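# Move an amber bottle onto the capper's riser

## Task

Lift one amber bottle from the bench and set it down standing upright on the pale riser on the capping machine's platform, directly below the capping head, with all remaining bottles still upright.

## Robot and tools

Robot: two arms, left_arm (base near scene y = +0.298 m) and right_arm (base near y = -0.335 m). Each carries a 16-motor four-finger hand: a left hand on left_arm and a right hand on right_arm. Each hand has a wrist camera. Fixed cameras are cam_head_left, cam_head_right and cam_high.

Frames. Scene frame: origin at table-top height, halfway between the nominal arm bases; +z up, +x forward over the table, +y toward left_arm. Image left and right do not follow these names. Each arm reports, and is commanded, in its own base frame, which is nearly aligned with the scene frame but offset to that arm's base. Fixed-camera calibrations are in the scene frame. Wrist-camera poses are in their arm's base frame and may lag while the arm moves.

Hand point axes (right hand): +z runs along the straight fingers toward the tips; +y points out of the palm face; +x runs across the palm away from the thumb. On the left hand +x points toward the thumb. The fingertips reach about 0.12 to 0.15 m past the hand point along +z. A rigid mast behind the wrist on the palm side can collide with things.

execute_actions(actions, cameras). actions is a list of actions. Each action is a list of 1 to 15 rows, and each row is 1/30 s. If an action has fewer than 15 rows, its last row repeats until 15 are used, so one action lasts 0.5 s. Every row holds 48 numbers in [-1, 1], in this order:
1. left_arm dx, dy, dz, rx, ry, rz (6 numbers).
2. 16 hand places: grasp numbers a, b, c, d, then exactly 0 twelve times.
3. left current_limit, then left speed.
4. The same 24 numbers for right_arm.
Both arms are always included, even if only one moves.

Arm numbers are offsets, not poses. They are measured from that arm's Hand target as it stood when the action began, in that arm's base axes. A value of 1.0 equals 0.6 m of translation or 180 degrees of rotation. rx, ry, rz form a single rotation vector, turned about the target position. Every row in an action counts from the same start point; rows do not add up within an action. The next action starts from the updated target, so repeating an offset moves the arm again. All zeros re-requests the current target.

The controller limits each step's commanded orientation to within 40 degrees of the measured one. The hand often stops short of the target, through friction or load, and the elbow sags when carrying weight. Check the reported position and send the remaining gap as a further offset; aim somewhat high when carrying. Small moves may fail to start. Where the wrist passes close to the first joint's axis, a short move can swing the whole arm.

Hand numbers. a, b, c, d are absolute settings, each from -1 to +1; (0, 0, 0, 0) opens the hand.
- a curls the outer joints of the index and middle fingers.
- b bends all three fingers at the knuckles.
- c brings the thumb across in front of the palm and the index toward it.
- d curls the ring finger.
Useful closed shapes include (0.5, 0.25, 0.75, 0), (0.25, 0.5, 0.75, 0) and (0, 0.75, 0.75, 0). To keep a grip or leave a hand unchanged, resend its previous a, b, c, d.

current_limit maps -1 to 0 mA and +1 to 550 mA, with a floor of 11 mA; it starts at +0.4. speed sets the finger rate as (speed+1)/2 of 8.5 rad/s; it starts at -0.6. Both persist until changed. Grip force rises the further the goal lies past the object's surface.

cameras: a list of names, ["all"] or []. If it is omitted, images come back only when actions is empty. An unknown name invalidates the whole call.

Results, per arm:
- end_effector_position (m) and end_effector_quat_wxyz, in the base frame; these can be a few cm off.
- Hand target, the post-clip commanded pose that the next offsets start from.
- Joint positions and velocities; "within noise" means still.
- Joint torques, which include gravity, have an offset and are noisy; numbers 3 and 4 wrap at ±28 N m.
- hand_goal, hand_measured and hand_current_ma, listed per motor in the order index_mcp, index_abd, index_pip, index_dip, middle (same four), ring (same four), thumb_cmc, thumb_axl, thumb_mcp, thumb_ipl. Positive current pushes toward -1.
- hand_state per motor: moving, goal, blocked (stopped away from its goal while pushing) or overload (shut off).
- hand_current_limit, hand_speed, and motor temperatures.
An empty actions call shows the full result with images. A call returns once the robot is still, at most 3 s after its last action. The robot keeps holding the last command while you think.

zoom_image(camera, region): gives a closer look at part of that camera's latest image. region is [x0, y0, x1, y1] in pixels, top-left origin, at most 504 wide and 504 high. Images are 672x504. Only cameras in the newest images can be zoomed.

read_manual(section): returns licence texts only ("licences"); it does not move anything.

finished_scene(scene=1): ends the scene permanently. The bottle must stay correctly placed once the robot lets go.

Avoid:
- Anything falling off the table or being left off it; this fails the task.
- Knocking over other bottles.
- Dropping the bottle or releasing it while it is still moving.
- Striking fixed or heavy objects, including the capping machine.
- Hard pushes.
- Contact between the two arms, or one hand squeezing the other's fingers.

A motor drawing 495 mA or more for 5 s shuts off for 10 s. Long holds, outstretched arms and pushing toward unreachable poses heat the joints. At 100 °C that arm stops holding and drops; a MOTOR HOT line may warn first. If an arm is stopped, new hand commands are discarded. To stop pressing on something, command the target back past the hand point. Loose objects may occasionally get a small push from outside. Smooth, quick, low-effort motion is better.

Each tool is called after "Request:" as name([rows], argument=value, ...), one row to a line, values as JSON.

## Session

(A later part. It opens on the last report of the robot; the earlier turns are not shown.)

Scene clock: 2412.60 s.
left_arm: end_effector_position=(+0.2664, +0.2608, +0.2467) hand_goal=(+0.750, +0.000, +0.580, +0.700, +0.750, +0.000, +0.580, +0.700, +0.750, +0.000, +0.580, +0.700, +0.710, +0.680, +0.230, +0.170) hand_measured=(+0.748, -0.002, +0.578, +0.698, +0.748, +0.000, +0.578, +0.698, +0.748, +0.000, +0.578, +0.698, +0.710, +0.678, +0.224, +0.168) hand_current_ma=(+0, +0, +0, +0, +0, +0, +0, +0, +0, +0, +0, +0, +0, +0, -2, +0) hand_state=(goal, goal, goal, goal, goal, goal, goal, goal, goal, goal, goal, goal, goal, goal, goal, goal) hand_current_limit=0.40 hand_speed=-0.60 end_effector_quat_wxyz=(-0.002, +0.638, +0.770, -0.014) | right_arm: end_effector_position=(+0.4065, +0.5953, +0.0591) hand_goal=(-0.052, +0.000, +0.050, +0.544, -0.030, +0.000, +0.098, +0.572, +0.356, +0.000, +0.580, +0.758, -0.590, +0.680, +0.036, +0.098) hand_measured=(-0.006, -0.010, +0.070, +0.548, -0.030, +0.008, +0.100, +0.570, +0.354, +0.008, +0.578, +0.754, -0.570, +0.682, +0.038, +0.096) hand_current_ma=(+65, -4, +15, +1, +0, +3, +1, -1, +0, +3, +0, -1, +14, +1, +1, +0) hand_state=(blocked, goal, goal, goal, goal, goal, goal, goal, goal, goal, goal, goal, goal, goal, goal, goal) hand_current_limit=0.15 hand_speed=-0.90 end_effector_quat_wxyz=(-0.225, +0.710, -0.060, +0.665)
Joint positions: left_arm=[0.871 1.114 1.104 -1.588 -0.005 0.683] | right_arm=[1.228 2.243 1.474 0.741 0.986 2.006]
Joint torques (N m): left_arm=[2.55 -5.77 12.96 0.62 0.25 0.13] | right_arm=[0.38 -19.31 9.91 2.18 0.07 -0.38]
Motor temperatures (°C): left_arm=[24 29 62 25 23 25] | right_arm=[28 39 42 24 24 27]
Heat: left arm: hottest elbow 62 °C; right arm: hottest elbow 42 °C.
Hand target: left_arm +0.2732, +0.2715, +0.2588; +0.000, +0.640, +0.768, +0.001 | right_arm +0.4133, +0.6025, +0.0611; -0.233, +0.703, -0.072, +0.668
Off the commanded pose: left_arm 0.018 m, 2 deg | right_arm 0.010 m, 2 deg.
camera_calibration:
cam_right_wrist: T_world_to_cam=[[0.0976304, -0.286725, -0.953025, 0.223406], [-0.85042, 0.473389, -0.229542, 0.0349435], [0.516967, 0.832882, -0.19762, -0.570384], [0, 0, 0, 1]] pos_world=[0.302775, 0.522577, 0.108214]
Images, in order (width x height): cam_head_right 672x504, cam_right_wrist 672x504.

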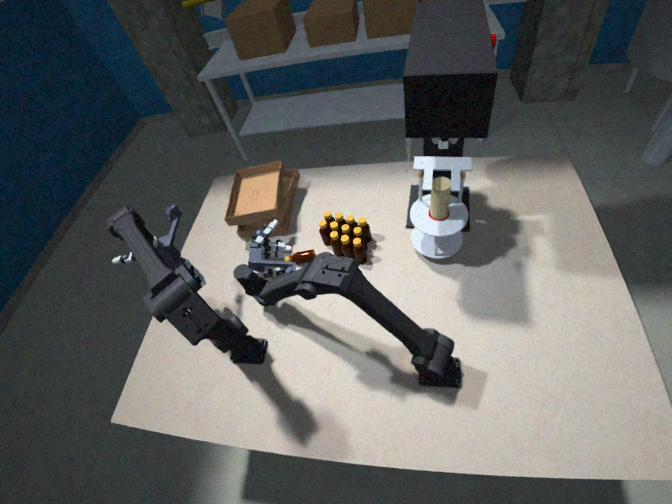

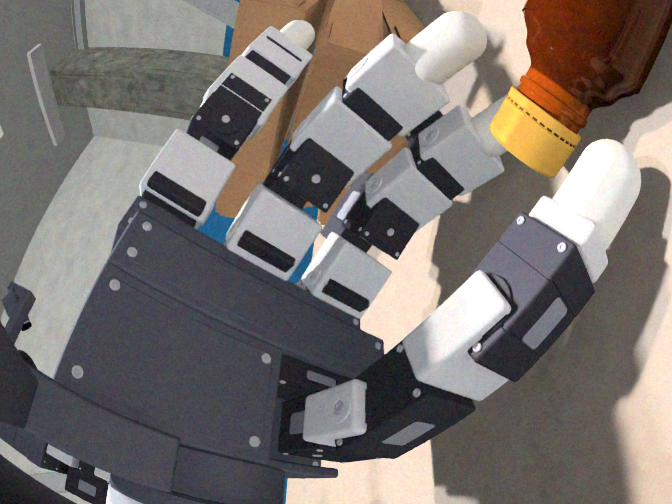

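Request:
execute_actions([
  [[0,0,0,0,0,0,0,0,0,0,0,0,0,0,0,0,0,0,0,0,0,0,0.4,-0.6,0,0,0,0,0,0,0.25,0.43,0.80,0,0,0,0,0,0,0,0,0,0,0,0,0,0.2,-0.9]],
  [[0,0,0,0,0,0,0,0,0,0,0,0,0,0,0,0,0,0,0,0,0,0,0.4,-0.6,0,0,0,0,0,0,0.25,0.45,0.82,0,0,0,0,0,0,0,0,0,0,0,0,0,0.2,-0.9]],
], cameras=["cam_right_wrist"])

Scene clock: 2419.57 s.
left_arm: end_effector_position=(+0.2664, +0.2608, +0.2467) hand_goal=(+0.750, +0.000, +0.580, +0.700, +0.750, +0.000, +0.580, +0.700, +0.750, +0.000, +0.580, +0.700, +0.710, +0.680, +0.230, +0.170) hand_measured=(+0.748, -0.002, +0.578, +0.698, +0.748, +0.000, +0.578, +0.698, +0.748, +0.000, +0.578, +0.698, +0.710, +0.678, +0.224, +0.168) hand_current_ma=(+0, +0, +0, +0, +0, +0, +0, +0, +0, +0, +0, +0, +0, +0, -2, +0) hand_state=(goal, goal, goal, goal, goal, goal, goal, goal, goal, goal, goal, goal, goal, goal, goal, goal) hand_current_limit=0.40 hand_speed=-0.60 end_effector_quat_wxyz=(-0.002, +0.638, +0.770, -0.014) | right_arm: end_effector_position=(+0.4065, +0.5952, +0.0593) hand_goal=(-0.120, +0.000, +0.040, +0.552, -0.100, +0.000, +0.090, +0.584, +0.306, +0.000, +0.580, +0.766, -0.658, +0.680, +0.026, +0.100) hand_measured=(-0.072, -0.012, +0.070, +0.556, -0.098, +0.008, +0.092, +0.580, +0.306, +0.008, +0.578, +0.762, -0.638, +0.682, +0.028, +0.098) hand_current_ma=(+71, -5, +29, +1, +0, +3, +1, -1, +0, +3, +0, -1, +15, +1, +1, +0) hand_state=(blocked, goal, blocked, goal, goal, goal, goal, goal, goal, goal, goal, goal, goal, goal, goal, goal) hand_current_limit=0.20 hand_speed=-0.90 end_effector_quat_wxyz=(-0.224, +0.710, -0.060, +0.665)
Joint positions: left_arm=[0.871 1.114 1.104 -1.588 -0.005 0.683] | right_arm=[1.228 2.243 1.474 0.741 0.986 2.004]
Joint torques (N m): left_arm=[2.55 -5.77 12.96 0.64 0.25 0.13] | right_arm=[0.26 -19.14 9.84 2.13 0.09 -0.36]
Motor temperatures (°C): left_arm=[24 29 62 25 23 25] | right_arm=[28 39 42 24 24 27]
Heat: left arm: hottest elbow 62 °C; right arm: hottest elbow 42 °C.
Hand target: left_arm +0.2732, +0.2715, +0.2588; +0.000, +0.640, +0.768, +0.001 | right_arm +0.4133, +0.6025, +0.0611; -0.233, +0.703, -0.072, +0.668
Off the commanded pose: left_arm 0.018 m, 2 deg | right_arm 0.010 m, 2 deg.
camera_calibration:
cam_right_wrist: T_world_to_cam=[[0.0980883, -0.288505, -0.952441, 0.224418], [-0.850297, 0.472979, -0.230839, 0.0353292], [0.517083, 0.8325, -0.198921, -0.57002], [0, 0, 0, 1]] pos_world=[0.302775, 0.522577, 0.108511]
Images, in order (width x height): cam_right_wrist 672x504.

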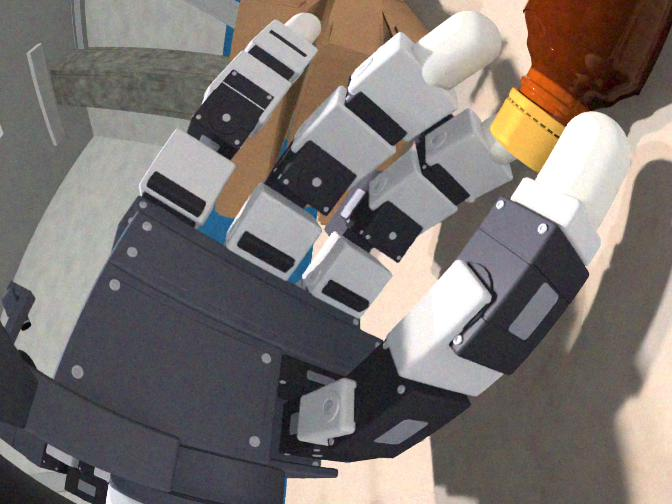

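Request:
zoom_image(camera="cam_right_wrist", region=[380, 20, 672, 240])

Scaled by 1.726 from the camera's 672x504 image, which has a finer 960x720 frame.

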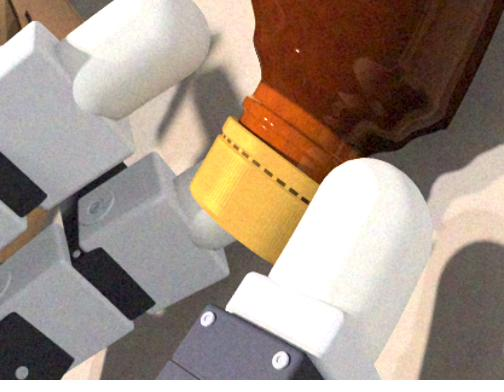

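Request:
execute_actions([
  [[0,0,0,0,0,0,0,0,0,0,0,0,0,0,0,0,0,0,0,0,0,0,0.4,-0.6,0,-0.006,0,0,0,0,0.25,0.46,0.83,0,0,0,0,0,0,0,0,0,0,0,0,0,0.2,-0.9]],
  [[0,0,0,0,0,0,0,0,0,0,0,0,0,0,0,0,0,0,0,0,0,0,0.4,-0.6,0,0,0,0,0,0,0.25,0.48,0.85,0,0,0,0,0,0,0,0,0,0,0,0,0,0.2,-0.9]],
], cameras=["cam_right_wrist"])

Scene clock: 2470.80 s.
left_arm: end_effector_position=(+0.2664, +0.2608, +0.2467) hand_goal=(+0.750, +0.000, +0.580, +0.700, +0.750, +0.000, +0.580, +0.700, +0.750, +0.000, +0.580, +0.700, +0.710, +0.680, +0.230, +0.170) hand_measured=(+0.748, -0.002, +0.578, +0.698, +0.748, +0.000, +0.578, +0.698, +0.748, +0.000, +0.578, +0.698, +0.710, +0.678, +0.224, +0.168) hand_current_ma=(+0, +0, +0, +0, +0, +0, +0, +0, +0, +0, +0, +0, +0, +0, -2, +0) hand_state=(goal, goal, goal, goal, goal, goal, goal, goal, goal, goal, goal, goal, goal, goal, goal, goal) hand_current_limit=0.40 hand_speed=-0.60 end_effector_quat_wxyz=(-0.002, +0.638, +0.770, -0.014) | right_arm: end_effector_position=(+0.4073, +0.5951, +0.0599) hand_goal=(-0.170, +0.000, +0.032, +0.558, -0.152, +0.000, +0.084, +0.592, +0.268, +0.000, +0.580, +0.772, -0.710, +0.680, +0.018, +0.102) hand_measured=(-0.118, -0.012, +0.060, +0.562, -0.150, +0.008, +0.086, +0.588, +0.268, +0.008, +0.578, +0.768, -0.690, +0.682, +0.024, +0.102) hand_current_ma=(+81, -5, +27, +1, +0, +3, +1, -1, +0, +3, +0, -1, +16, +1, +2, +0) hand_state=(blocked, goal, blocked, goal, goal, goal, goal, goal, goal, goal, goal, goal, goal, goal, goal, goal) hand_current_limit=0.20 hand_speed=-0.90 end_effector_quat_wxyz=(-0.226, +0.709, -0.061, +0.665)
Joint positions: left_arm=[0.871 1.114 1.104 -1.588 -0.005 0.683] | right_arm=[1.226 2.243 1.474 0.746 0.985 2.004]
Joint torques (N m): left_arm=[2.61 -5.71 12.94 0.64 0.25 0.13] | right_arm=[0.26 -19.55 8.79 2.19 0.03 -0.37]
Motor temperatures (°C): left_arm=[24 29 62 25 23 25] | right_arm=[28 39 42 24 24 27]
Heat: left arm: hottest elbow 62 °C; right arm: hottest elbow 42 °C.
Hand target: left_arm +0.2732, +0.2715, +0.2588; +0.000, +0.640, +0.768, +0.001 | right_arm +0.4132, +0.5990, +0.0611; -0.233, +0.703, -0.072, +0.668
Off the commanded pose: left_arm 0.018 m, 2 deg | right_arm 0.007 m, 2 deg.
camera_calibration:
cam_right_wrist: T_world_to_cam=[[0.0995547, -0.283781, -0.953707, 0.221494], [-0.849569, 0.474721, -0.22994, 0.0348403], [0.517998, 0.833131, -0.193831, -0.57129], [0, 0, 0, 1]] pos_world=[0.303475, 0.522276, 0.108518]
Images, in order (width x height): cam_right_wrist 672x504.

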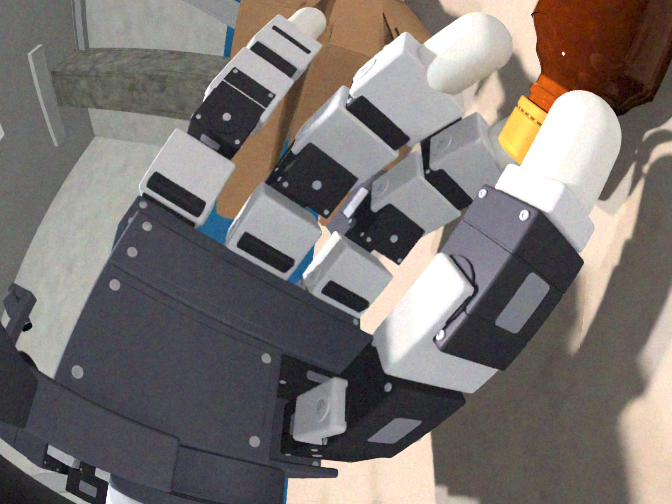

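Request:
zoom_image(camera="cam_right_wrist", region=[420, 20, 640, 220])

Request:
zoom_image(camera="cam_right_wrist", region=[480, 70, 580, 180])

Scaled by 2.291 from the camera's 672x504 image, which has a finer 960x720 frame.

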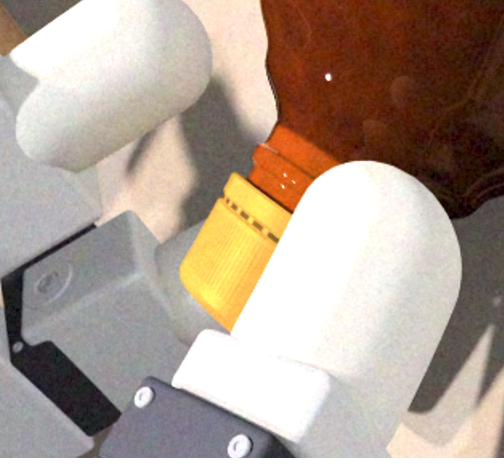

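Scaled by 4.582 from the camera's 672x504 image, which has a finer 960x720 frame.

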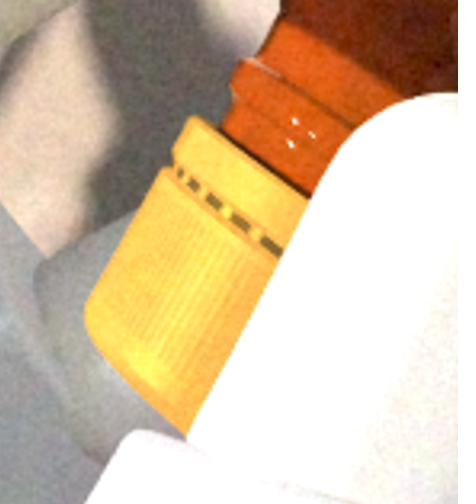

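Request:
execute_actions([
  [[0,0,0,0,0,0,0,0,0,0,0,0,0,0,0,0,0,0,0,0,0,0,0.4,-0.6,0,-0.003,0,0,0,0,0.25,0.50,0.88,0,0,0,0,0,0,0,0,0,0,0,0,0,0.25,-0.9]],
  [[0,0,0,0,0,0,0,0,0,0,0,0,0,0,0,0,0,0,0,0,0,0,0.4,-0.6,0,0,0,0,0,0,0.25,0.52,0.90,0,0,0,0,0,0,0,0,0,0,0,0,0,0.25,-0.9]],
], cameras=["cam_right_wrist"])

Scene clock: 2487.37 s.
left_arm: end_effector_position=(+0.2664, +0.2608, +0.2467) hand_goal=(+0.750, +0.000, +0.580, +0.700, +0.750, +0.000, +0.580, +0.700, +0.750, +0.000, +0.580, +0.700, +0.710, +0.680, +0.230, +0.170) hand_measured=(+0.748, -0.002, +0.578, +0.698, +0.748, +0.000, +0.578, +0.698, +0.748, +0.000, +0.578, +0.698, +0.710, +0.678, +0.224, +0.168) hand_current_ma=(+0, +0, +0, +0, +0, +0, +0, +0, +0, +0, +0, +0, +0, +0, -2, +0) hand_state=(goal, goal, goal, goal, goal, goal, goal, goal, goal, goal, goal, goal, goal, goal, goal, goal) hand_current_limit=0.40 hand_speed=-0.60 end_effector_quat_wxyz=(-0.002, +0.638, +0.770, -0.014) | right_arm: end_effector_position=(+0.4081, +0.5949, +0.0601) hand_goal=(-0.242, +0.000, +0.016, +0.566, -0.222, +0.000, +0.076, +0.608, +0.220, +0.000, +0.580, +0.780, -0.794, +0.680, +0.006, +0.102) hand_measured=(-0.220, -0.004, +0.036, +0.570, -0.220, +0.008, +0.080, +0.604, +0.220, +0.008, +0.578, +0.776, -0.782, +0.682, +0.012, +0.102) hand_current_ma=(+21, -1, +14, +1, +0, +3, +1, -1, +0, +3, +0, -1, +7, +1, +3, +0) hand_state=(blocked, goal, goal, goal, goal, goal, goal, goal, goal, goal, goal, goal, goal, goal, goal, goal) hand_current_limit=0.25 hand_speed=-0.90 end_effector_quat_wxyz=(-0.227, +0.708, -0.062, +0.666)
Joint positions: left_arm=[0.871 1.114 1.104 -1.588 -0.005 0.683] | right_arm=[1.225 2.243 1.474 0.748 0.985 2.004]
Joint torques (N m): left_arm=[2.55 -5.77 12.94 0.64 0.25 0.13] | right_arm=[0.38 -19.96 8.27 2.19 -0.01 -0.39]
Motor temperatures (°C): left_arm=[24 29 62 25 23 25] | right_arm=[28 39 41 24 24 27]
Heat: left arm: hottest elbow 62 °C; right arm: hottest elbow 41 °C.
Hand target: left_arm +0.2732, +0.2715, +0.2588; +0.000, +0.640, +0.768, +0.001 | right_arm +0.4132, +0.5972, +0.0611; -0.233, +0.703, -0.072, +0.668
Off the commanded pose: left_arm 0.018 m, 2 deg | right_arm 0.006 m, 1 deg.
camera_calibration:
cam_right_wrist: T_world_to_cam=[[0.100241, -0.281801, -0.954222, 0.220183], [-0.849184, 0.475551, -0.229646, 0.0349493], [0.518495, 0.833331, -0.191632, -0.571979], [0, 0, 0, 1]] pos_world=[0.304176, 0.522075, 0.10852]
Images, in order (width x height): cam_right_wrist 672x504.

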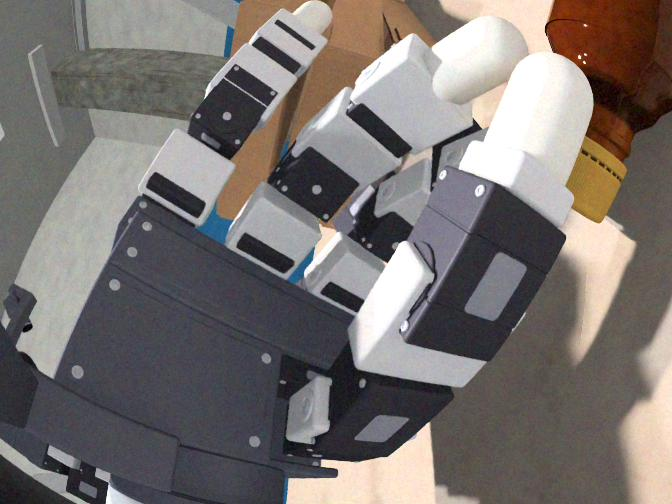

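Request:
execute_actions([
  [[0,0,0,0,0,0,0,0,0,0,0,0,0,0,0,0,0,0,0,0,0,0,0.4,-0.6,0,0,0,0,0,0,0.25,0.40,0.95,0,0,0,0,0,0,0,0,0,0,0,0,0,0.25,-0.8]],
  [[0,0,0,0,0,0,0,0,0,0,0,0,0,0,0,0,0,0,0,0,0,0,0.4,-0.6,0,0,0,0,0,0,0.25,0.25,0.97,0,0,0,0,0,0,0,0,0,0,0,0,0,0.25,-0.8]],
  [[0,0,0,0,0,0,0,0,0,0,0,0,0,0,0,0,0,0,0,0,0,0,0.4,-0.6,-0.010,-0.002,0,0,0,0,0.25,0.25,0.97,0,0,0,0,0,0,0,0,0,0,0,0,0,0.25,-0.8]],
  [[0,0,0,0,0,0,0,0,0,0,0,0,0,0,0,0,0,0,0,0,0,0,0.4,-0.6,-0.010,-0.002,0,0,0,0,0.25,0.25,0.97,0,0,0,0,0,0,0,0,0,0,0,0,0,0.25,-0.8]],
  [[0,0,0,0,0,0,0,0,0,0,0,0,0,0,0,0,0,0,0,0,0,0,0.4,-0.6,-0.010,-0.002,0,0,0,0,0.25,0.25,0.97,0,0,0,0,0,0,0,0,0,0,0,0,0,0.25,-0.8]],
  [[0,0,0,0,0,0,0,0,0,0,0,0,0,0,0,0,0,0,0,0,0,0,0.4,-0.6,-0.010,-0.002,0,0,0,0,0.25,0.25,0.97,0,0,0,0,0,0,0,0,0,0,0,0,0,0.25,-0.8]],
], cameras=["cam_right_wrist"])

Scene clock: 2540.77 s.
left_arm: end_effector_position=(+0.2664, +0.2608, +0.2467) hand_goal=(+0.750, +0.000, +0.580, +0.700, +0.750, +0.000, +0.580, +0.700, +0.750, +0.000, +0.580, +0.700, +0.710, +0.680, +0.230, +0.170) hand_measured=(+0.748, -0.002, +0.578, +0.698, +0.748, +0.000, +0.578, +0.698, +0.748, +0.000, +0.578, +0.698, +0.710, +0.678, +0.224, +0.168) hand_current_ma=(+0, +0, +0, +0, +0, +0, +0, +0, +0, +0, +0, +0, +0, +0, -2, +0) hand_state=(goal, goal, goal, goal, goal, goal, goal, goal, goal, goal, goal, goal, goal, goal, goal, goal) hand_current_limit=0.40 hand_speed=-0.60 end_effector_quat_wxyz=(-0.002, +0.638, +0.770, -0.014) | right_arm: end_effector_position=(+0.3994, +0.5890, +0.0557) hand_goal=(+0.098, +0.000, -0.104, +0.512, +0.250, +0.000, +0.130, +0.628, +0.642, +0.000, +0.580, +0.726, -0.914, +0.680, -0.012, +0.038) hand_measured=(+0.124, -0.018, -0.088, +0.516, +0.242, +0.008, +0.126, +0.624, +0.632, +0.008, +0.578, +0.728, -0.894, +0.682, -0.010, +0.040) hand_current_ma=(+27, -10, +10, +1, -4, +3, -1, -1, -6, +3, +0, +1, +16, +1, +0, +0) hand_state=(blocked, goal, goal, goal, goal, goal, goal, goal, goal, goal, goal, goal, blocked, goal, goal, goal) hand_current_limit=0.25 hand_speed=-0.80 end_effector_quat_wxyz=(-0.222, +0.706, -0.068, +0.669)
Joint positions: left_arm=[0.871 1.114 1.104 -1.588 -0.005 0.683] | right_arm=[1.236 2.243 1.453 0.778 1.012 1.998]
Joint torques (N m): left_arm=[2.61 -5.66 12.94 0.62 0.25 0.13] | right_arm=[2.14 -21.36 6.11 2.06 0.2 -0.26]
Motor temperatures (°C): left_arm=[24 29 63 25 23 25] | right_arm=[28 40 40 24 24 27]
Heat: left arm: hottest elbow 63 °C; right arm: hottest shoulder 40 °C.
Hand target: left_arm +0.2732, +0.2715, +0.2588; +0.000, +0.640, +0.768, +0.001 | right_arm +0.3892, +0.5924, +0.0612; -0.233, +0.703, -0.072, +0.668
Off the commanded pose: left_arm 0.018 m, 2 deg | right_arm 0.012 m, 1 deg.
camera_calibration:
cam_right_wrist: T_world_to_cam=[[0.0998632, -0.280937, -0.954516, 0.214784], [-0.840269, 0.489968, -0.23212, 0.0174823], [0.532893, 0.825231, -0.187133, -0.564565], [0, 0, 0, 1]] pos_world=[0.294094, 0.517672, 0.103424]
Images, in order (width x height): cam_right_wrist 672x504.

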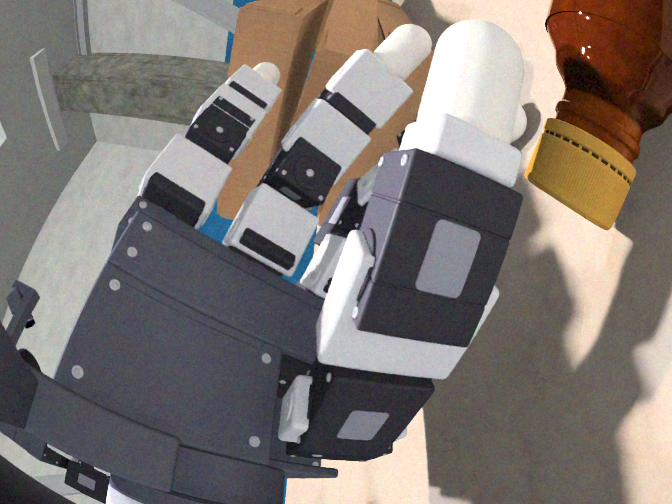

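Request:
execute_actions([
  [[0,0,0,0,0,0,0,0,0,0,0,0,0,0,0,0,0,0,0,0,0,0,0.4,-0.6,-0.006,-0.001,0.005,0,0,0,0.25,0.25,0.97,0,0,0,0,0,0,0,0,0,0,0,0,0,0.25,-0.8]],
  [[0,0,0,0,0,0,0,0,0,0,0,0,0,0,0,0,0,0,0,0,0,0,0.4,-0.6,-0.006,-0.001,0.003,0,0,0,0.25,0.25,0.97,0,0,0,0,0,0,0,0,0,0,0,0,0,0.25,-0.8]],
  [[0,0,0,0,0,0,0,0,0,0,0,0,0,0,0,0,0,0,0,0,0,0,0.4,-0.6,-0.006,-0.001,0.002,0,0,0,0.25,0.25,0.97,0,0,0,0,0,0,0,0,0,0,0,0,0,0.25,-0.8]],
], cameras=["cam_right_wrist"])

Scene clock: 2559.07 s.
left_arm: end_effector_position=(+0.2664, +0.2608, +0.2467) hand_goal=(+0.750, +0.000, +0.580, +0.700, +0.750, +0.000, +0.580, +0.700, +0.750, +0.000, +0.580, +0.700, +0.710, +0.680, +0.230, +0.170) hand_measured=(+0.748, -0.002, +0.578, +0.698, +0.748, +0.000, +0.578, +0.698, +0.748, +0.000, +0.578, +0.698, +0.710, +0.678, +0.224, +0.168) hand_current_ma=(+0, +0, +0, +0, +0, +0, +0, +0, +0, +0, +0, +0, +0, +0, -2, +0) hand_state=(goal, goal, goal, goal, goal, goal, goal, goal, goal, goal, goal, goal, goal, goal, goal, goal) hand_current_limit=0.40 hand_speed=-0.60 end_effector_quat_wxyz=(-0.002, +0.638, +0.770, -0.014) | right_arm: end_effector_position=(+0.3886, +0.5856, +0.0554) hand_goal=(+0.098, +0.000, -0.104, +0.512, +0.250, +0.000, +0.130, +0.628, +0.642, +0.000, +0.580, +0.726, -0.914, +0.680, -0.012, +0.038) hand_measured=(+0.130, -0.018, -0.086, +0.518, +0.242, +0.008, +0.126, +0.624, +0.632, +0.008, +0.578, +0.728, -0.894, +0.682, -0.010, +0.040) hand_current_ma=(+36, -10, +13, +2, -4, +3, -1, -1, -6, +3, +0, +1, +16, +1, +0, +0) hand_state=(blocked, goal, goal, goal, goal, goal, goal, goal, goal, goal, goal, goal, blocked, goal, goal, goal) hand_current_limit=0.25 hand_speed=-0.80 end_effector_quat_wxyz=(-0.218, +0.708, -0.066, +0.669)
Joint positions: left_arm=[0.871 1.114 1.104 -1.588 -0.005 0.683] | right_arm=[1.25 2.232 1.431 0.778 1.028 1.997]
Joint torques (N m): left_arm=[2.61 -5.71 12.94 0.62 0.25 0.13] | right_arm=[1.85 -22.01 6.15 2.06 0.15 -0.26]
Motor temperatures (°C): left_arm=[24 29 63 25 23 25] | right_arm=[28 40 38 24 24 27]
Heat: left arm: hottest elbow 63 °C; right arm: hottest shoulder 40 °C.
Hand target: left_arm +0.2732, +0.2715, +0.2588; +0.000, +0.640, +0.768, +0.001 | right_arm +0.3784, +0.5906, +0.0671; -0.233, +0.703, -0.072, +0.668
Off the commanded pose: left_arm 0.018 m, 2 deg | right_arm 0.016 m, 2 deg.
camera_calibration:
cam_right_wrist: T_world_to_cam=[[0.0966147, -0.291265, -0.951751, 0.221835], [-0.839779, 0.489422, -0.235026, 0.0103108], [0.534263, 0.821968, -0.197313, -0.554167], [0, 0, 0, 1]] pos_world=[0.283297, 0.515074, 0.104211]
Images, in order (width x height): cam_right_wrist 672x504.

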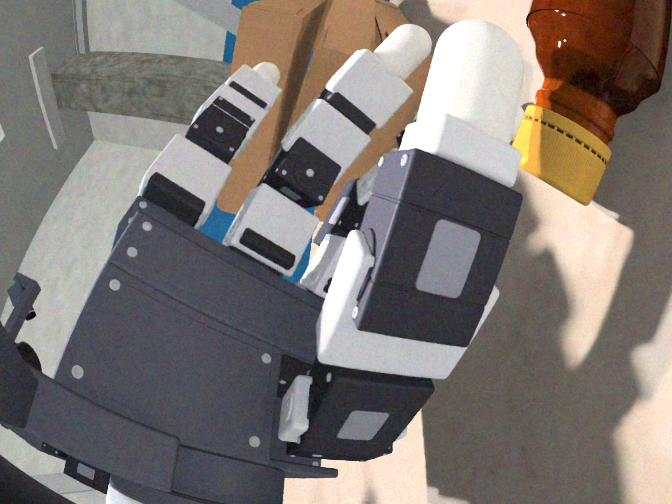

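Request:
execute_actions([
  [[0,0,0,0,0,0,0,0,0,0,0,0,0,0,0,0,0,0,0,0,0,0,0.4,-0.6,-0.007,-0.001,0.005,0,0,0,0.25,0.25,0.97,0,0,0,0,0,0,0,0,0,0,0,0,0,0.25,-0.8]],
  [[0,0,0,0,0,0,0,0,0,0,0,0,0,0,0,0,0,0,0,0,0,0,0.4,-0.6,-0.007,-0.001,0.004,0,0,0,0.25,0.25,0.97,0,0,0,0,0,0,0,0,0,0,0,0,0,0.25,-0.8]],
  [[0,0,0,0,0,0,0,0,0,0,0,0,0,0,0,0,0,0,0,0,0,0,0.4,-0.6,-0.007,-0.001,0.004,0,0,0,0.25,0.25,0.97,0,0,0,0,0,0,0,0,0,0,0,0,0,0.25,-0.8]],
], cameras=["cam_right_wrist"])

Scene clock: 2577.87 s.
left_arm: end_effector_position=(+0.2664, +0.2608, +0.2467) hand_goal=(+0.750, +0.000, +0.580, +0.700, +0.750, +0.000, +0.580, +0.700, +0.750, +0.000, +0.580, +0.700, +0.710, +0.680, +0.230, +0.170) hand_measured=(+0.748, -0.002, +0.578, +0.698, +0.748, +0.000, +0.578, +0.698, +0.748, +0.000, +0.578, +0.698, +0.710, +0.678, +0.224, +0.168) hand_current_ma=(+0, +0, +0, +0, +0, +0, +0, +0, +0, +0, +0, +0, +0, +0, -2, +0) hand_state=(goal, goal, goal, goal, goal, goal, goal, goal, goal, goal, goal, goal, goal, goal, goal, goal) hand_current_limit=0.40 hand_speed=-0.60 end_effector_quat_wxyz=(-0.002, +0.638, +0.770, -0.014) | right_arm: end_effector_position=(+0.3733, +0.5829, +0.0558) hand_goal=(+0.098, +0.000, -0.104, +0.512, +0.250, +0.000, +0.130, +0.628, +0.642, +0.000, +0.580, +0.726, -0.914, +0.680, -0.012, +0.038) hand_measured=(+0.122, -0.014, -0.086, +0.518, +0.242, +0.008, +0.126, +0.624, +0.632, +0.008, +0.578, +0.728, -0.894, +0.682, -0.010, +0.040) hand_current_ma=(+23, -7, +13, +2, -4, +3, -1, -1, -6, +3, +0, +1, +16, +1, +0, +0) hand_state=(blocked, goal, goal, goal, goal, goal, goal, goal, goal, goal, goal, goal, blocked, goal, goal, goal) hand_current_limit=0.25 hand_speed=-0.80 end_effector_quat_wxyz=(-0.214, +0.710, -0.062, +0.668)
Joint positions: left_arm=[0.871 1.114 1.104 -1.588 -0.005 0.683] | right_arm=[1.271 2.217 1.406 0.778 1.048 1.997]
Joint torques (N m): left_arm=[2.61 -5.71 12.96 0.61 0.25 0.13] | right_arm=[1.61 -22.18 6.56 1.87 0.09 -0.24]
Motor temperatures (°C): left_arm=[24 29 63 25 23 25] | right_arm=[28 38 37 24 24 26]
Heat: left arm: hottest elbow 63 °C; right arm: hottest shoulder 38 °C.
Hand target: left_arm +0.2732, +0.2715, +0.2588; +0.000, +0.640, +0.768, +0.001 | right_arm +0.3657, +0.5887, +0.0748; -0.233, +0.703, -0.072, +0.668
Off the commanded pose: left_arm 0.018 m, 2 deg | right_arm 0.021 m, 3 deg.
camera_calibration:
cam_right_wrist: T_world_to_cam=[[0.094379, -0.301015, -0.948938, 0.229247], [-0.841004, 0.485968, -0.237799, 0.00147271], [0.532734, 0.820503, -0.207289, -0.541722], [0, 0, 0, 1]] pos_world=[0.268196, 0.512776, 0.105599]
Images, in order (width x height): cam_right_wrist 672x504.

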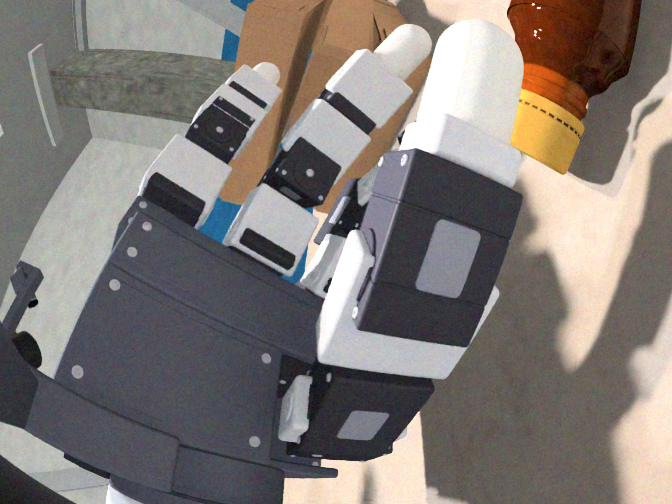

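Request:
execute_actions([
  [[0,0,0,0,0,0,0,0,0,0,0,0,0,0,0,0,0,0,0,0,0,0,0.4,-0.6,0,0,0.005,0,0,0,0.25,0.25,0.9,0,0,0,0,0,0,0,0,0,0,0,0,0,0.15,-0.85]],
  [[0,0,0,0,0,0,0,0,0,0,0,0,0,0,0,0,0,0,0,0,0,0,0.4,-0.6,0,0,0.004,0,0,0,0.25,0.25,0.83,0,0,0,0,0,0,0,0,0,0,0,0,0,0.15,-0.85]],
  [[0,0,0,0,0,0,0,0,0,0,0,0,0,0,0,0,0,0,0,0,0,0,0.4,-0.6,0,0,0,0,0,0,0.25,0.25,0.76,0,0,0,0,0,0,0,0,0,0,0,0,0,0.15,-0.85]],
], cameras=["cam_right_wrist"])

Scene clock: 2593.47 s.
left_arm: end_effector_position=(+0.2664, +0.2608, +0.2467) hand_goal=(+0.750, +0.000, +0.580, +0.700, +0.750, +0.000, +0.580, +0.700, +0.750, +0.000, +0.580, +0.700, +0.710, +0.680, +0.230, +0.170) hand_measured=(+0.748, -0.002, +0.578, +0.698, +0.748, +0.000, +0.578, +0.698, +0.748, +0.000, +0.578, +0.698, +0.710, +0.678, +0.224, +0.168) hand_current_ma=(+0, +0, +0, +0, +0, +0, +0, +0, +0, +0, +0, +0, +0, +0, -2, +0) hand_state=(goal, goal, goal, goal, goal, goal, goal, goal, goal, goal, goal, goal, goal, goal, goal, goal) hand_current_limit=0.40 hand_speed=-0.60 end_effector_quat_wxyz=(-0.002, +0.638, +0.770, -0.014) | right_arm: end_effector_position=(+0.3708, +0.5833, +0.0572) hand_goal=(+0.172, +0.000, +0.012, +0.512, +0.250, +0.000, +0.130, +0.566, +0.590, +0.000, +0.580, +0.726, -0.556, +0.680, +0.040, +0.068) hand_measured=(+0.162, +0.000, +0.006, +0.512, +0.242, +0.008, +0.126, +0.570, +0.588, +0.008, +0.578, +0.728, -0.550, +0.682, +0.038, +0.066) hand_current_ma=(-6, +0, -2, +0, -4, +3, -1, +1, +0, +3, +0, +1, +2, +1, +0, +0) hand_state=(goal, goal, goal, goal, goal, goal, goal, goal, goal, goal, goal, goal, goal, goal, goal, goal) hand_current_limit=0.15 hand_speed=-0.85 end_effector_quat_wxyz=(-0.215, +0.710, -0.062, +0.668)
Joint positions: left_arm=[0.871 1.114 1.104 -1.588 -0.005 0.683] | right_arm=[1.275 2.213 1.403 0.778 1.05 1.997]
Joint torques (N m): left_arm=[2.55 -5.77 12.94 0.62 0.25 0.13] | right_arm=[1.44 -23 6.71 1.55 0.01 -0.26]
Motor temperatures (°C): left_arm=[24 29 63 25 23 25] | right_arm=[28 38 37 24 24 26]
Heat: left arm: hottest elbow 63 °C; right arm: hottest shoulder 38 °C.
Hand target: left_arm +0.2732, +0.2715, +0.2588; +0.000, +0.640, +0.768, +0.001 | right_arm +0.3659, +0.5887, +0.0802; -0.233, +0.703, -0.072, +0.668
Off the commanded pose: left_arm 0.018 m, 2 deg | right_arm 0.024 m, 2 deg.
camera_calibration:
cam_right_wrist: T_world_to_cam=[[0.0952359, -0.300119, -0.949136, 0.230073], [-0.841835, 0.484578, -0.237694, 0.000635459], [0.531267, 0.821653, -0.206501, -0.540539], [0, 0, 0, 1]] pos_world=[0.265794, 0.512876, 0.106899]
Images, in order (width x height): cam_right_wrist 672x504.

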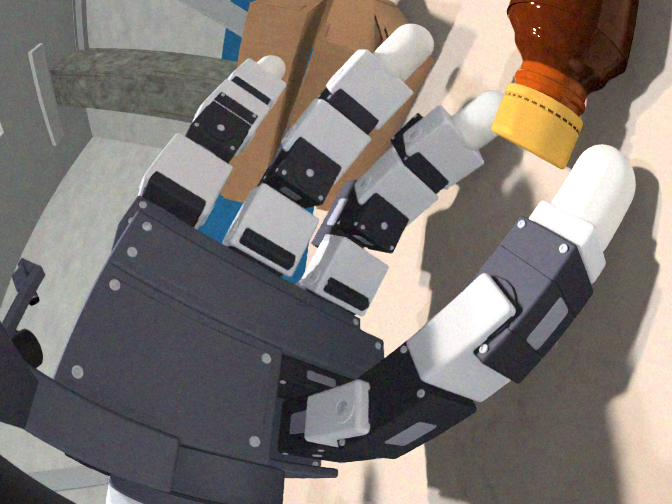

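Request:
execute_actions([
  [[0,0,0,0,0,0,0,0,0,0,0,0,0,0,0,0,0,0,0,0,0,0,0.4,-0.6,0,0,0,0,0,0,0.25,0.32,0.75,0,0,0,0,0,0,0,0,0,0,0,0,0,0.15,-0.9]],
  [[0,0,0,0,0,0,0,0,0,0,0,0,0,0,0,0,0,0,0,0,0,0,0.4,-0.6,0,0,0,0,0,0,0.25,0.37,0.75,0,0,0,0,0,0,0,0,0,0,0,0,0,0.15,-0.9]],
  [[0,0,0,0,0,0,0,0,0,0,0,0,0,0,0,0,0,0,0,0,0,0,0.4,-0.6,0,0,0,0,0,0,0.25,0.41,0.75,0,0,0,0,0,0,0,0,0,0,0,0,0,0.15,-0.9]],
], cameras=["cam_right_wrist"])

Scene clock: 2609.47 s.
left_arm: end_effector_position=(+0.2664, +0.2608, +0.2467) hand_goal=(+0.750, +0.000, +0.580, +0.700, +0.750, +0.000, +0.580, +0.700, +0.750, +0.000, +0.580, +0.700, +0.710, +0.680, +0.230, +0.170) hand_measured=(+0.748, -0.002, +0.578, +0.698, +0.748, +0.000, +0.578, +0.698, +0.748, +0.000, +0.578, +0.698, +0.710, +0.678, +0.224, +0.168) hand_current_ma=(+0, +0, +0, +0, +0, +0, +0, +0, +0, +0, +0, +0, +0, +0, -2, +0) hand_state=(goal, goal, goal, goal, goal, goal, goal, goal, goal, goal, goal, goal, goal, goal, goal, goal) hand_current_limit=0.40 hand_speed=-0.60 end_effector_quat_wxyz=(-0.002, +0.638, +0.770, -0.014) | right_arm: end_effector_position=(+0.3709, +0.5836, +0.0594) hand_goal=(-0.040, +0.000, +0.066, +0.544, -0.030, +0.000, +0.098, +0.562, +0.348, +0.000, +0.580, +0.758, -0.540, +0.680, +0.042, +0.102) hand_measured=(-0.024, +0.000, +0.068, +0.544, -0.030, +0.008, +0.100, +0.566, +0.348, +0.008, +0.578, +0.754, -0.534, +0.682, +0.040, +0.100) hand_current_ma=(+12, +0, +0, +0, +0, +3, +1, +1, +0, +3, +0, -1, +2, +1, +0, +0) hand_state=(goal, goal, goal, goal, goal, goal, goal, goal, goal, goal, goal, goal, goal, goal, goal, goal) hand_current_limit=0.15 hand_speed=-0.90 end_effector_quat_wxyz=(-0.216, +0.709, -0.063, +0.668)
Joint positions: left_arm=[0.871 1.114 1.104 -1.588 -0.005 0.683] | right_arm=[1.275 2.209 1.403 0.778 1.05 1.997]
Joint torques (N m): left_arm=[2.55 -5.77 12.93 0.62 0.25 0.14] | right_arm=[1.44 -22.53 6.76 1.47 0.01 -0.3]
Motor temperatures (°C): left_arm=[24 29 63 25 23 25] | right_arm=[28 38 37 24 24 26]
Heat: left arm: hottest elbow 63 °C; right arm: hottest shoulder 38 °C.
Hand target: left_arm +0.2732, +0.2715, +0.2588; +0.000, +0.640, +0.768, +0.001 | right_arm +0.3659, +0.5887, +0.0804; -0.233, +0.703, -0.072, +0.668
Off the commanded pose: left_arm 0.018 m, 2 deg | right_arm 0.022 m, 2 deg.
camera_calibration:
cam_right_wrist: T_world_to_cam=[[0.0962595, -0.296968, -0.950023, 0.230109], [-0.841793, 0.485033, -0.23691, 0.000793587], [0.531148, 0.822528, -0.203297, -0.541046], [0, 0, 0, 1]] pos_world=[0.265893, 0.512976, 0.108804]
Images, in order (width x height): cam_right_wrist 672x504.

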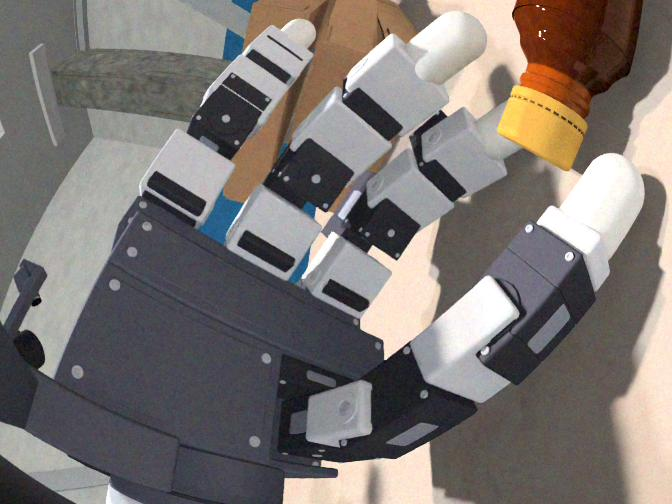

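Request:
execute_actions([
  [[0,0,0,0,0,0,0,0,0,0,0,0,0,0,0,0,0,0,0,0,0,0,0.4,-0.6,0,0,0,0,0,0,0.25,0.43,0.75,0,0,0,0,0,0,0,0,0,0,0,0,0,0.15,-0.9]],
  [[0,0,0,0,0,0,0,0,0,0,0,0,0,0,0,0,0,0,0,0,0,0,0.4,-0.6,0,0,0,0,0,0,0.25,0.45,0.75,0,0,0,0,0,0,0,0,0,0,0,0,0,0.15,-0.9]],
  [[0,0,0,0,0,0,0,0,0,0,0,0,0,0,0,0,0,0,0,0,0,0,0.4,-0.6,0,0,0,0,0,0,0.25,0.47,0.75,0,0,0,0,0,0,0,0,0,0,0,0,0,0.15,-0.9]],
], cameras=["cam_right_wrist"])

Scene clock: 2619.27 s.
left_arm: end_effector_position=(+0.2664, +0.2608, +0.2467) hand_goal=(+0.750, +0.000, +0.580, +0.700, +0.750, +0.000, +0.580, +0.700, +0.750, +0.000, +0.580, +0.700, +0.710, +0.680, +0.230, +0.170) hand_measured=(+0.748, -0.002, +0.578, +0.698, +0.748, +0.000, +0.578, +0.698, +0.748, +0.000, +0.578, +0.698, +0.710, +0.678, +0.224, +0.168) hand_current_ma=(+0, +0, +0, +0, +0, +0, +0, +0, +0, +0, +0, +0, +0, +0, -2, +0) hand_state=(goal, goal, goal, goal, goal, goal, goal, goal, goal, goal, goal, goal, goal, goal, goal, goal) hand_current_limit=0.40 hand_speed=-0.60 end_effector_quat_wxyz=(-0.002, +0.638, +0.770, -0.014) | right_arm: end_effector_position=(+0.3709, +0.5836, +0.0596) hand_goal=(-0.122, +0.000, +0.084, +0.556, -0.134, +0.000, +0.086, +0.562, +0.258, +0.000, +0.580, +0.770, -0.540, +0.680, +0.042, +0.114) hand_measured=(-0.104, +0.000, +0.088, +0.556, -0.132, +0.008, +0.088, +0.566, +0.258, +0.008, +0.578, +0.766, -0.534, +0.682, +0.040, +0.112) hand_current_ma=(+15, +0, +1, +0, +0, +3, +1, +1, +0, +3, +0, -1, +2, +1, +0, +0) hand_state=(goal, goal, goal, goal, goal, goal, goal, goal, goal, goal, goal, goal, goal, goal, goal, goal) hand_current_limit=0.15 hand_speed=-0.90 end_effector_quat_wxyz=(-0.217, +0.709, -0.063, +0.668)
Joint positions: left_arm=[0.871 1.114 1.104 -1.588 -0.005 0.683] | right_arm=[1.275 2.209 1.403 0.778 1.05 1.997]
Joint torques (N m): left_arm=[2.61 -5.71 12.96 0.62 0.25 0.13] | right_arm=[1.44 -22.36 6.76 1.48 0.01 -0.31]
Motor temperatures (°C): left_arm=[24 29 63 25 23 25] | right_arm=[28 39 37 24 24 26]
Heat: left arm: hottest elbow 63 °C; right arm: hottest shoulder 39 °C.
Hand target: left_arm +0.2732, +0.2715, +0.2588; +0.000, +0.640, +0.768, +0.001 | right_arm +0.3659, +0.5887, +0.0802; -0.233, +0.703, -0.072, +0.668
Off the commanded pose: left_arm 0.018 m, 2 deg | right_arm 0.022 m, 2 deg.
camera_calibration:
cam_right_wrist: T_world_to_cam=[[0.0963561, -0.296595, -0.95013, 0.230093], [-0.841755, 0.485148, -0.23681, 0.000761373], [0.53119, 0.822595, -0.202913, -0.541093], [0, 0, 0, 1]] pos_world=[0.265893, 0.512975, 0.109004]
Images, in order (width x height): cam_right_wrist 672x504.

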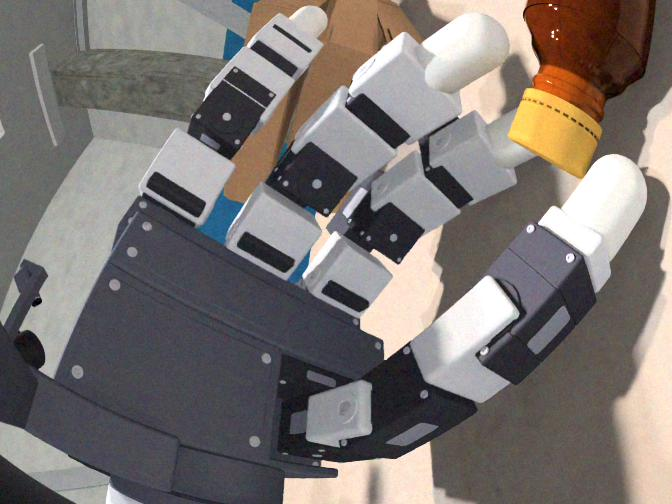

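Request:
execute_actions([
  [[0,0,0,0,0,0,0,0,0,0,0,0,0,0,0,0,0,0,0,0,0,0,0.4,-0.6,0,0,0,0,0,0,0.25,0.49,0.75,0,0,0,0,0,0,0,0,0,0,0,0,0,0.15,-0.9]],
  [[0,0,0,0,0,0,0,0,0,0,0,0,0,0,0,0,0,0,0,0,0,0,0.4,-0.6,0,0,0,0,0,0,0.25,0.51,0.75,0,0,0,0,0,0,0,0,0,0,0,0,0,0.15,-0.9]],
], cameras=["cam_right_wrist"])

Scene clock: 2627.93 s.
left_arm: end_effector_position=(+0.2664, +0.2608, +0.2467) hand_goal=(+0.750, +0.000, +0.580, +0.700, +0.750, +0.000, +0.580, +0.700, +0.750, +0.000, +0.580, +0.700, +0.710, +0.680, +0.230, +0.170) hand_measured=(+0.748, -0.002, +0.578, +0.698, +0.748, +0.000, +0.578, +0.698, +0.748, +0.000, +0.578, +0.698, +0.710, +0.678, +0.224, +0.168) hand_current_ma=(+0, +0, +0, +0, +0, +0, +0, +0, +0, +0, +0, +0, +0, +0, -2, +0) hand_state=(goal, goal, goal, goal, goal, goal, goal, goal, goal, goal, goal, goal, goal, goal, goal, goal) hand_current_limit=0.40 hand_speed=-0.60 end_effector_quat_wxyz=(-0.002, +0.638, +0.770, -0.014) | right_arm: end_effector_position=(+0.3709, +0.5837, +0.0599) hand_goal=(-0.176, +0.000, +0.096, +0.564, -0.204, +0.000, +0.078, +0.562, +0.198, +0.000, +0.580, +0.778, -0.540, +0.680, +0.042, +0.122) hand_measured=(-0.158, -0.002, +0.098, +0.564, -0.202, +0.008, +0.082, +0.566, +0.198, +0.008, +0.578, +0.774, -0.534, +0.682, +0.042, +0.120) hand_current_ma=(+14, +0, +1, +0, +0, +3, +1, +1, +0, +3, +0, -1, +2, +1, +0, +0) hand_state=(goal, goal, goal, goal, goal, goal, goal, goal, goal, goal, goal, goal, goal, goal, goal, goal) hand_current_limit=0.15 hand_speed=-0.90 end_effector_quat_wxyz=(-0.217, +0.709, -0.063, +0.668)
Joint positions: left_arm=[0.871 1.114 1.104 -1.588 -0.005 0.683] | right_arm=[1.275 2.209 1.403 0.778 1.05 1.997]
Joint torques (N m): left_arm=[2.55 -5.77 12.96 0.61 0.25 0.13] | right_arm=[1.49 -22.3 6.75 1.46 0.02 -0.32]
Motor temperatures (°C): left_arm=[24 29 63 25 23 25] | right_arm=[28 38 36 24 24 26]
Heat: left arm: hottest elbow 63 °C; right arm: hottest shoulder 38 °C.
Hand target: left_arm +0.2732, +0.2715, +0.2588; +0.000, +0.640, +0.768, +0.001 | right_arm +0.3659, +0.5887, +0.0803; -0.233, +0.703, -0.072, +0.668
Off the commanded pose: left_arm 0.018 m, 2 deg | right_arm 0.022 m, 2 deg.
camera_calibration:
cam_right_wrist: T_world_to_cam=[[0.0964984, -0.296322, -0.950201, 0.230143], [-0.841746, 0.485175, -0.236787, 0.000741342], [0.531179, 0.822678, -0.202609, -0.541207], [0, 0, 0, 1]] pos_world=[0.265893, 0.513075, 0.109204]
Images, in order (width x height): cam_right_wrist 672x504.

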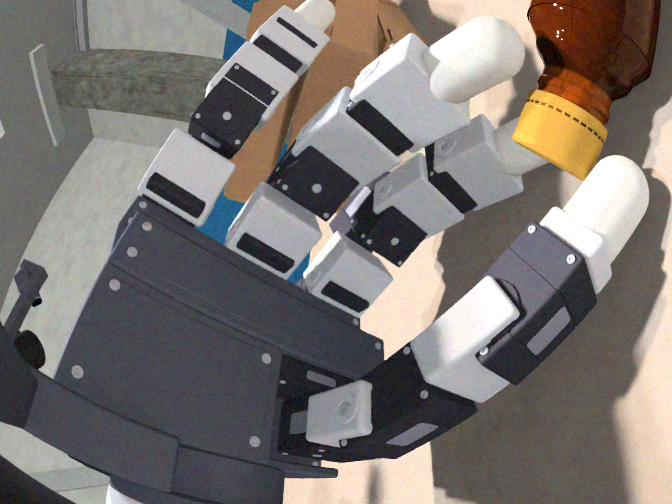

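Request:
execute_actions([
  [[0,0,0,0,0,0,0,0,0,0,0,0,0,0,0,0,0,0,0,0,0,0,0.4,-0.6,0,0,0,0,0,0,0.28,0.53,0.75,0,0,0,0,0,0,0,0,0,0,0,0,0,0.15,-0.9]],
  [[0,0,0,0,0,0,0,0,0,0,0,0,0,0,0,0,0,0,0,0,0,0,0.4,-0.6,0,0,0,0,0,0,0.30,0.55,0.75,0,0,0,0,0,0,0,0,0,0,0,0,0,0.15,-0.9]],
], cameras=["cam_right_wrist"])

Scene clock: 2637.90 s.
left_arm: end_effector_position=(+0.2664, +0.2608, +0.2467) hand_goal=(+0.750, +0.000, +0.580, +0.700, +0.750, +0.000, +0.580, +0.700, +0.750, +0.000, +0.580, +0.700, +0.710, +0.680, +0.230, +0.170) hand_measured=(+0.748, -0.002, +0.578, +0.698, +0.748, +0.000, +0.578, +0.698, +0.748, +0.000, +0.578, +0.698, +0.710, +0.678, +0.224, +0.168) hand_current_ma=(+0, +0, +0, +0, +0, +0, +0, +0, +0, +0, +0, +0, +0, +0, -2, +0) hand_state=(goal, goal, goal, goal, goal, goal, goal, goal, goal, goal, goal, goal, goal, goal, goal, goal) hand_current_limit=0.40 hand_speed=-0.60 end_effector_quat_wxyz=(-0.002, +0.638, +0.770, -0.014) | right_arm: end_effector_position=(+0.3709, +0.5837, +0.0599) hand_goal=(-0.224, +0.000, +0.062, +0.526, -0.288, +0.000, -0.010, +0.490, +0.142, +0.000, +0.580, +0.780, -0.534, +0.680, +0.042, +0.122) hand_measured=(-0.172, -0.002, +0.098, +0.542, -0.286, +0.008, -0.006, +0.494, +0.142, +0.008, +0.578, +0.776, -0.526, +0.682, +0.050, +0.124) hand_current_ma=(+82, +0, +38, +11, +0, +3, +1, +1, +0, +3, +0, -1, +3, +1, +5, +1) hand_state=(blocked, goal, blocked, goal, goal, goal, goal, goal, goal, goal, goal, goal, goal, goal, goal, goal) hand_current_limit=0.15 hand_speed=-0.90 end_effector_quat_wxyz=(-0.217, +0.709, -0.063, +0.668)
Joint positions: left_arm=[0.871 1.114 1.104 -1.588 -0.005 0.683] | right_arm=[1.275 2.209 1.403 0.778 1.05 1.997]
Joint torques (N m): left_arm=[2.61 -5.71 12.93 0.61 0.25 0.13] | right_arm=[1.44 -22.65 6.74 1.52 0 -0.32]
Motor temperatures (°C): left_arm=[24 29 63 25 23 25] | right_arm=[28 38 36 24 24 26]
Heat: left arm: hottest elbow 63 °C; right arm: hottest shoulder 38 °C.
Hand target: left_arm +0.2732, +0.2715, +0.2588; +0.000, +0.640, +0.768, +0.001 | right_arm +0.3659, +0.5887, +0.0803; -0.233, +0.703, -0.072, +0.668
Off the commanded pose: left_arm 0.018 m, 2 deg | right_arm 0.022 m, 2 deg.
camera_calibration:
cam_right_wrist: T_world_to_cam=[[0.0964984, -0.296322, -0.950201, 0.230143], [-0.841746, 0.485175, -0.236787, 0.000741342], [0.531179, 0.822678, -0.202609, -0.541207], [0, 0, 0, 1]] pos_world=[0.265893, 0.513075, 0.109204]
Images, in order (width x height): cam_right_wrist 672x504.

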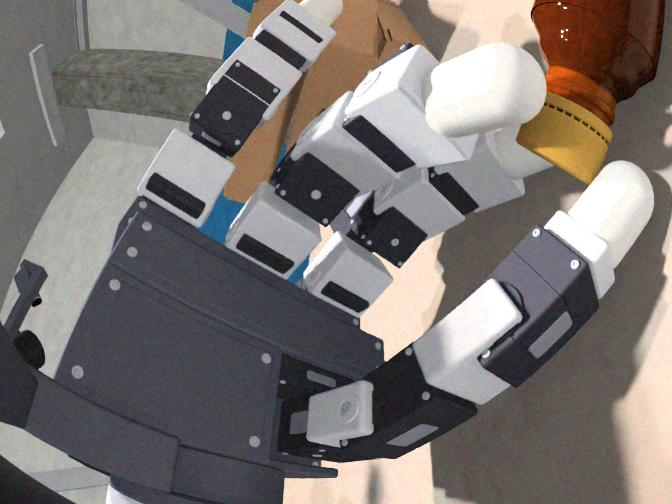

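Request:
execute_actions([
  [[0,0,0,0,0,0,0,0,0,0,0,0,0,0,0,0,0,0,0,0,0,0,0.4,-0.6,0,0,0,0,0,0,0.30,0.58,0.75,0,0,0,0,0,0,0,0,0,0,0,0,0,0.15,-0.9]],
  [[0,0,0,0,0,0,0,0,0,0,0,0,0,0,0,0,0,0,0,0,0,0,0.4,-0.6,0,0,0,0,0,0,0.30,0.62,0.75,0,0,0,0,0,0,0,0,0,0,0,0,0,0.15,-0.9]],
], cameras=["cam_right_wrist"])

Scene clock: 2648.27 s.
left_arm: end_effector_position=(+0.2664, +0.2608, +0.2467) hand_goal=(+0.750, +0.000, +0.580, +0.700, +0.750, +0.000, +0.580, +0.700, +0.750, +0.000, +0.580, +0.700, +0.710, +0.680, +0.230, +0.170) hand_measured=(+0.748, -0.002, +0.578, +0.698, +0.748, +0.000, +0.578, +0.698, +0.748, +0.000, +0.578, +0.698, +0.710, +0.678, +0.224, +0.168) hand_current_ma=(+0, +0, +0, +0, +0, +0, +0, +0, +0, +0, +0, +0, +0, +0, -2, +0) hand_state=(goal, goal, goal, goal, goal, goal, goal, goal, goal, goal, goal, goal, goal, goal, goal, goal) hand_current_limit=0.40 hand_speed=-0.60 end_effector_quat_wxyz=(-0.002, +0.638, +0.770, -0.014) | right_arm: end_effector_position=(+0.3709, +0.5837, +0.0599) hand_goal=(-0.320, +0.000, +0.084, +0.540, -0.410, +0.000, -0.024, +0.490, +0.038, +0.000, +0.580, +0.794, -0.534, +0.680, +0.042, +0.136) hand_measured=(-0.212, +0.000, +0.114, +0.550, -0.408, +0.008, -0.020, +0.494, +0.038, +0.008, +0.578, +0.790, -0.526, +0.682, +0.062, +0.144) hand_current_ma=(+278, +0, +31, +5, +1, +3, +1, +1, +0, +3, +0, -1, +4, +0, +22, +6) hand_state=(blocked, goal, blocked, goal, goal, goal, goal, goal, goal, goal, goal, goal, goal, goal, goal, goal) hand_current_limit=0.15 hand_speed=-0.90 end_effector_quat_wxyz=(-0.217, +0.709, -0.063, +0.668)
Joint positions: left_arm=[0.871 1.114 1.104 -1.588 -0.005 0.683] | right_arm=[1.275 2.209 1.403 0.778 1.049 1.997]
Joint torques (N m): left_arm=[2.55 -5.71 12.96 0.62 0.25 0.14] | right_arm=[1.44 -22.42 6.71 1.39 0.03 -0.34]
Motor temperatures (°C): left_arm=[24 29 63 25 23 25] | right_arm=[28 38 36 24 24 27]
Heat: left arm: hottest elbow 63 °C; right arm: hottest shoulder 38 °C.
Hand target: left_arm +0.2732, +0.2715, +0.2588; +0.000, +0.640, +0.768, +0.001 | right_arm +0.3659, +0.5887, +0.0803; -0.233, +0.703, -0.072, +0.668
Off the commanded pose: left_arm 0.018 m, 2 deg | right_arm 0.022 m, 2 deg.
camera_calibration:
cam_right_wrist: T_world_to_cam=[[0.0965479, -0.296251, -0.950218, 0.230096], [-0.841932, 0.484887, -0.236719, 0.00093087], [0.530876, 0.822873, -0.202608, -0.541227], [0, 0, 0, 1]] pos_world=[0.265893, 0.513075, 0.109204]
Images, in order (width x height): cam_right_wrist 672x504.

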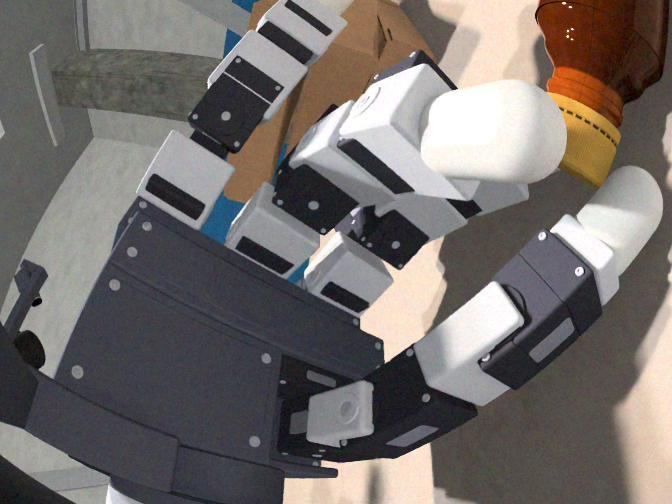

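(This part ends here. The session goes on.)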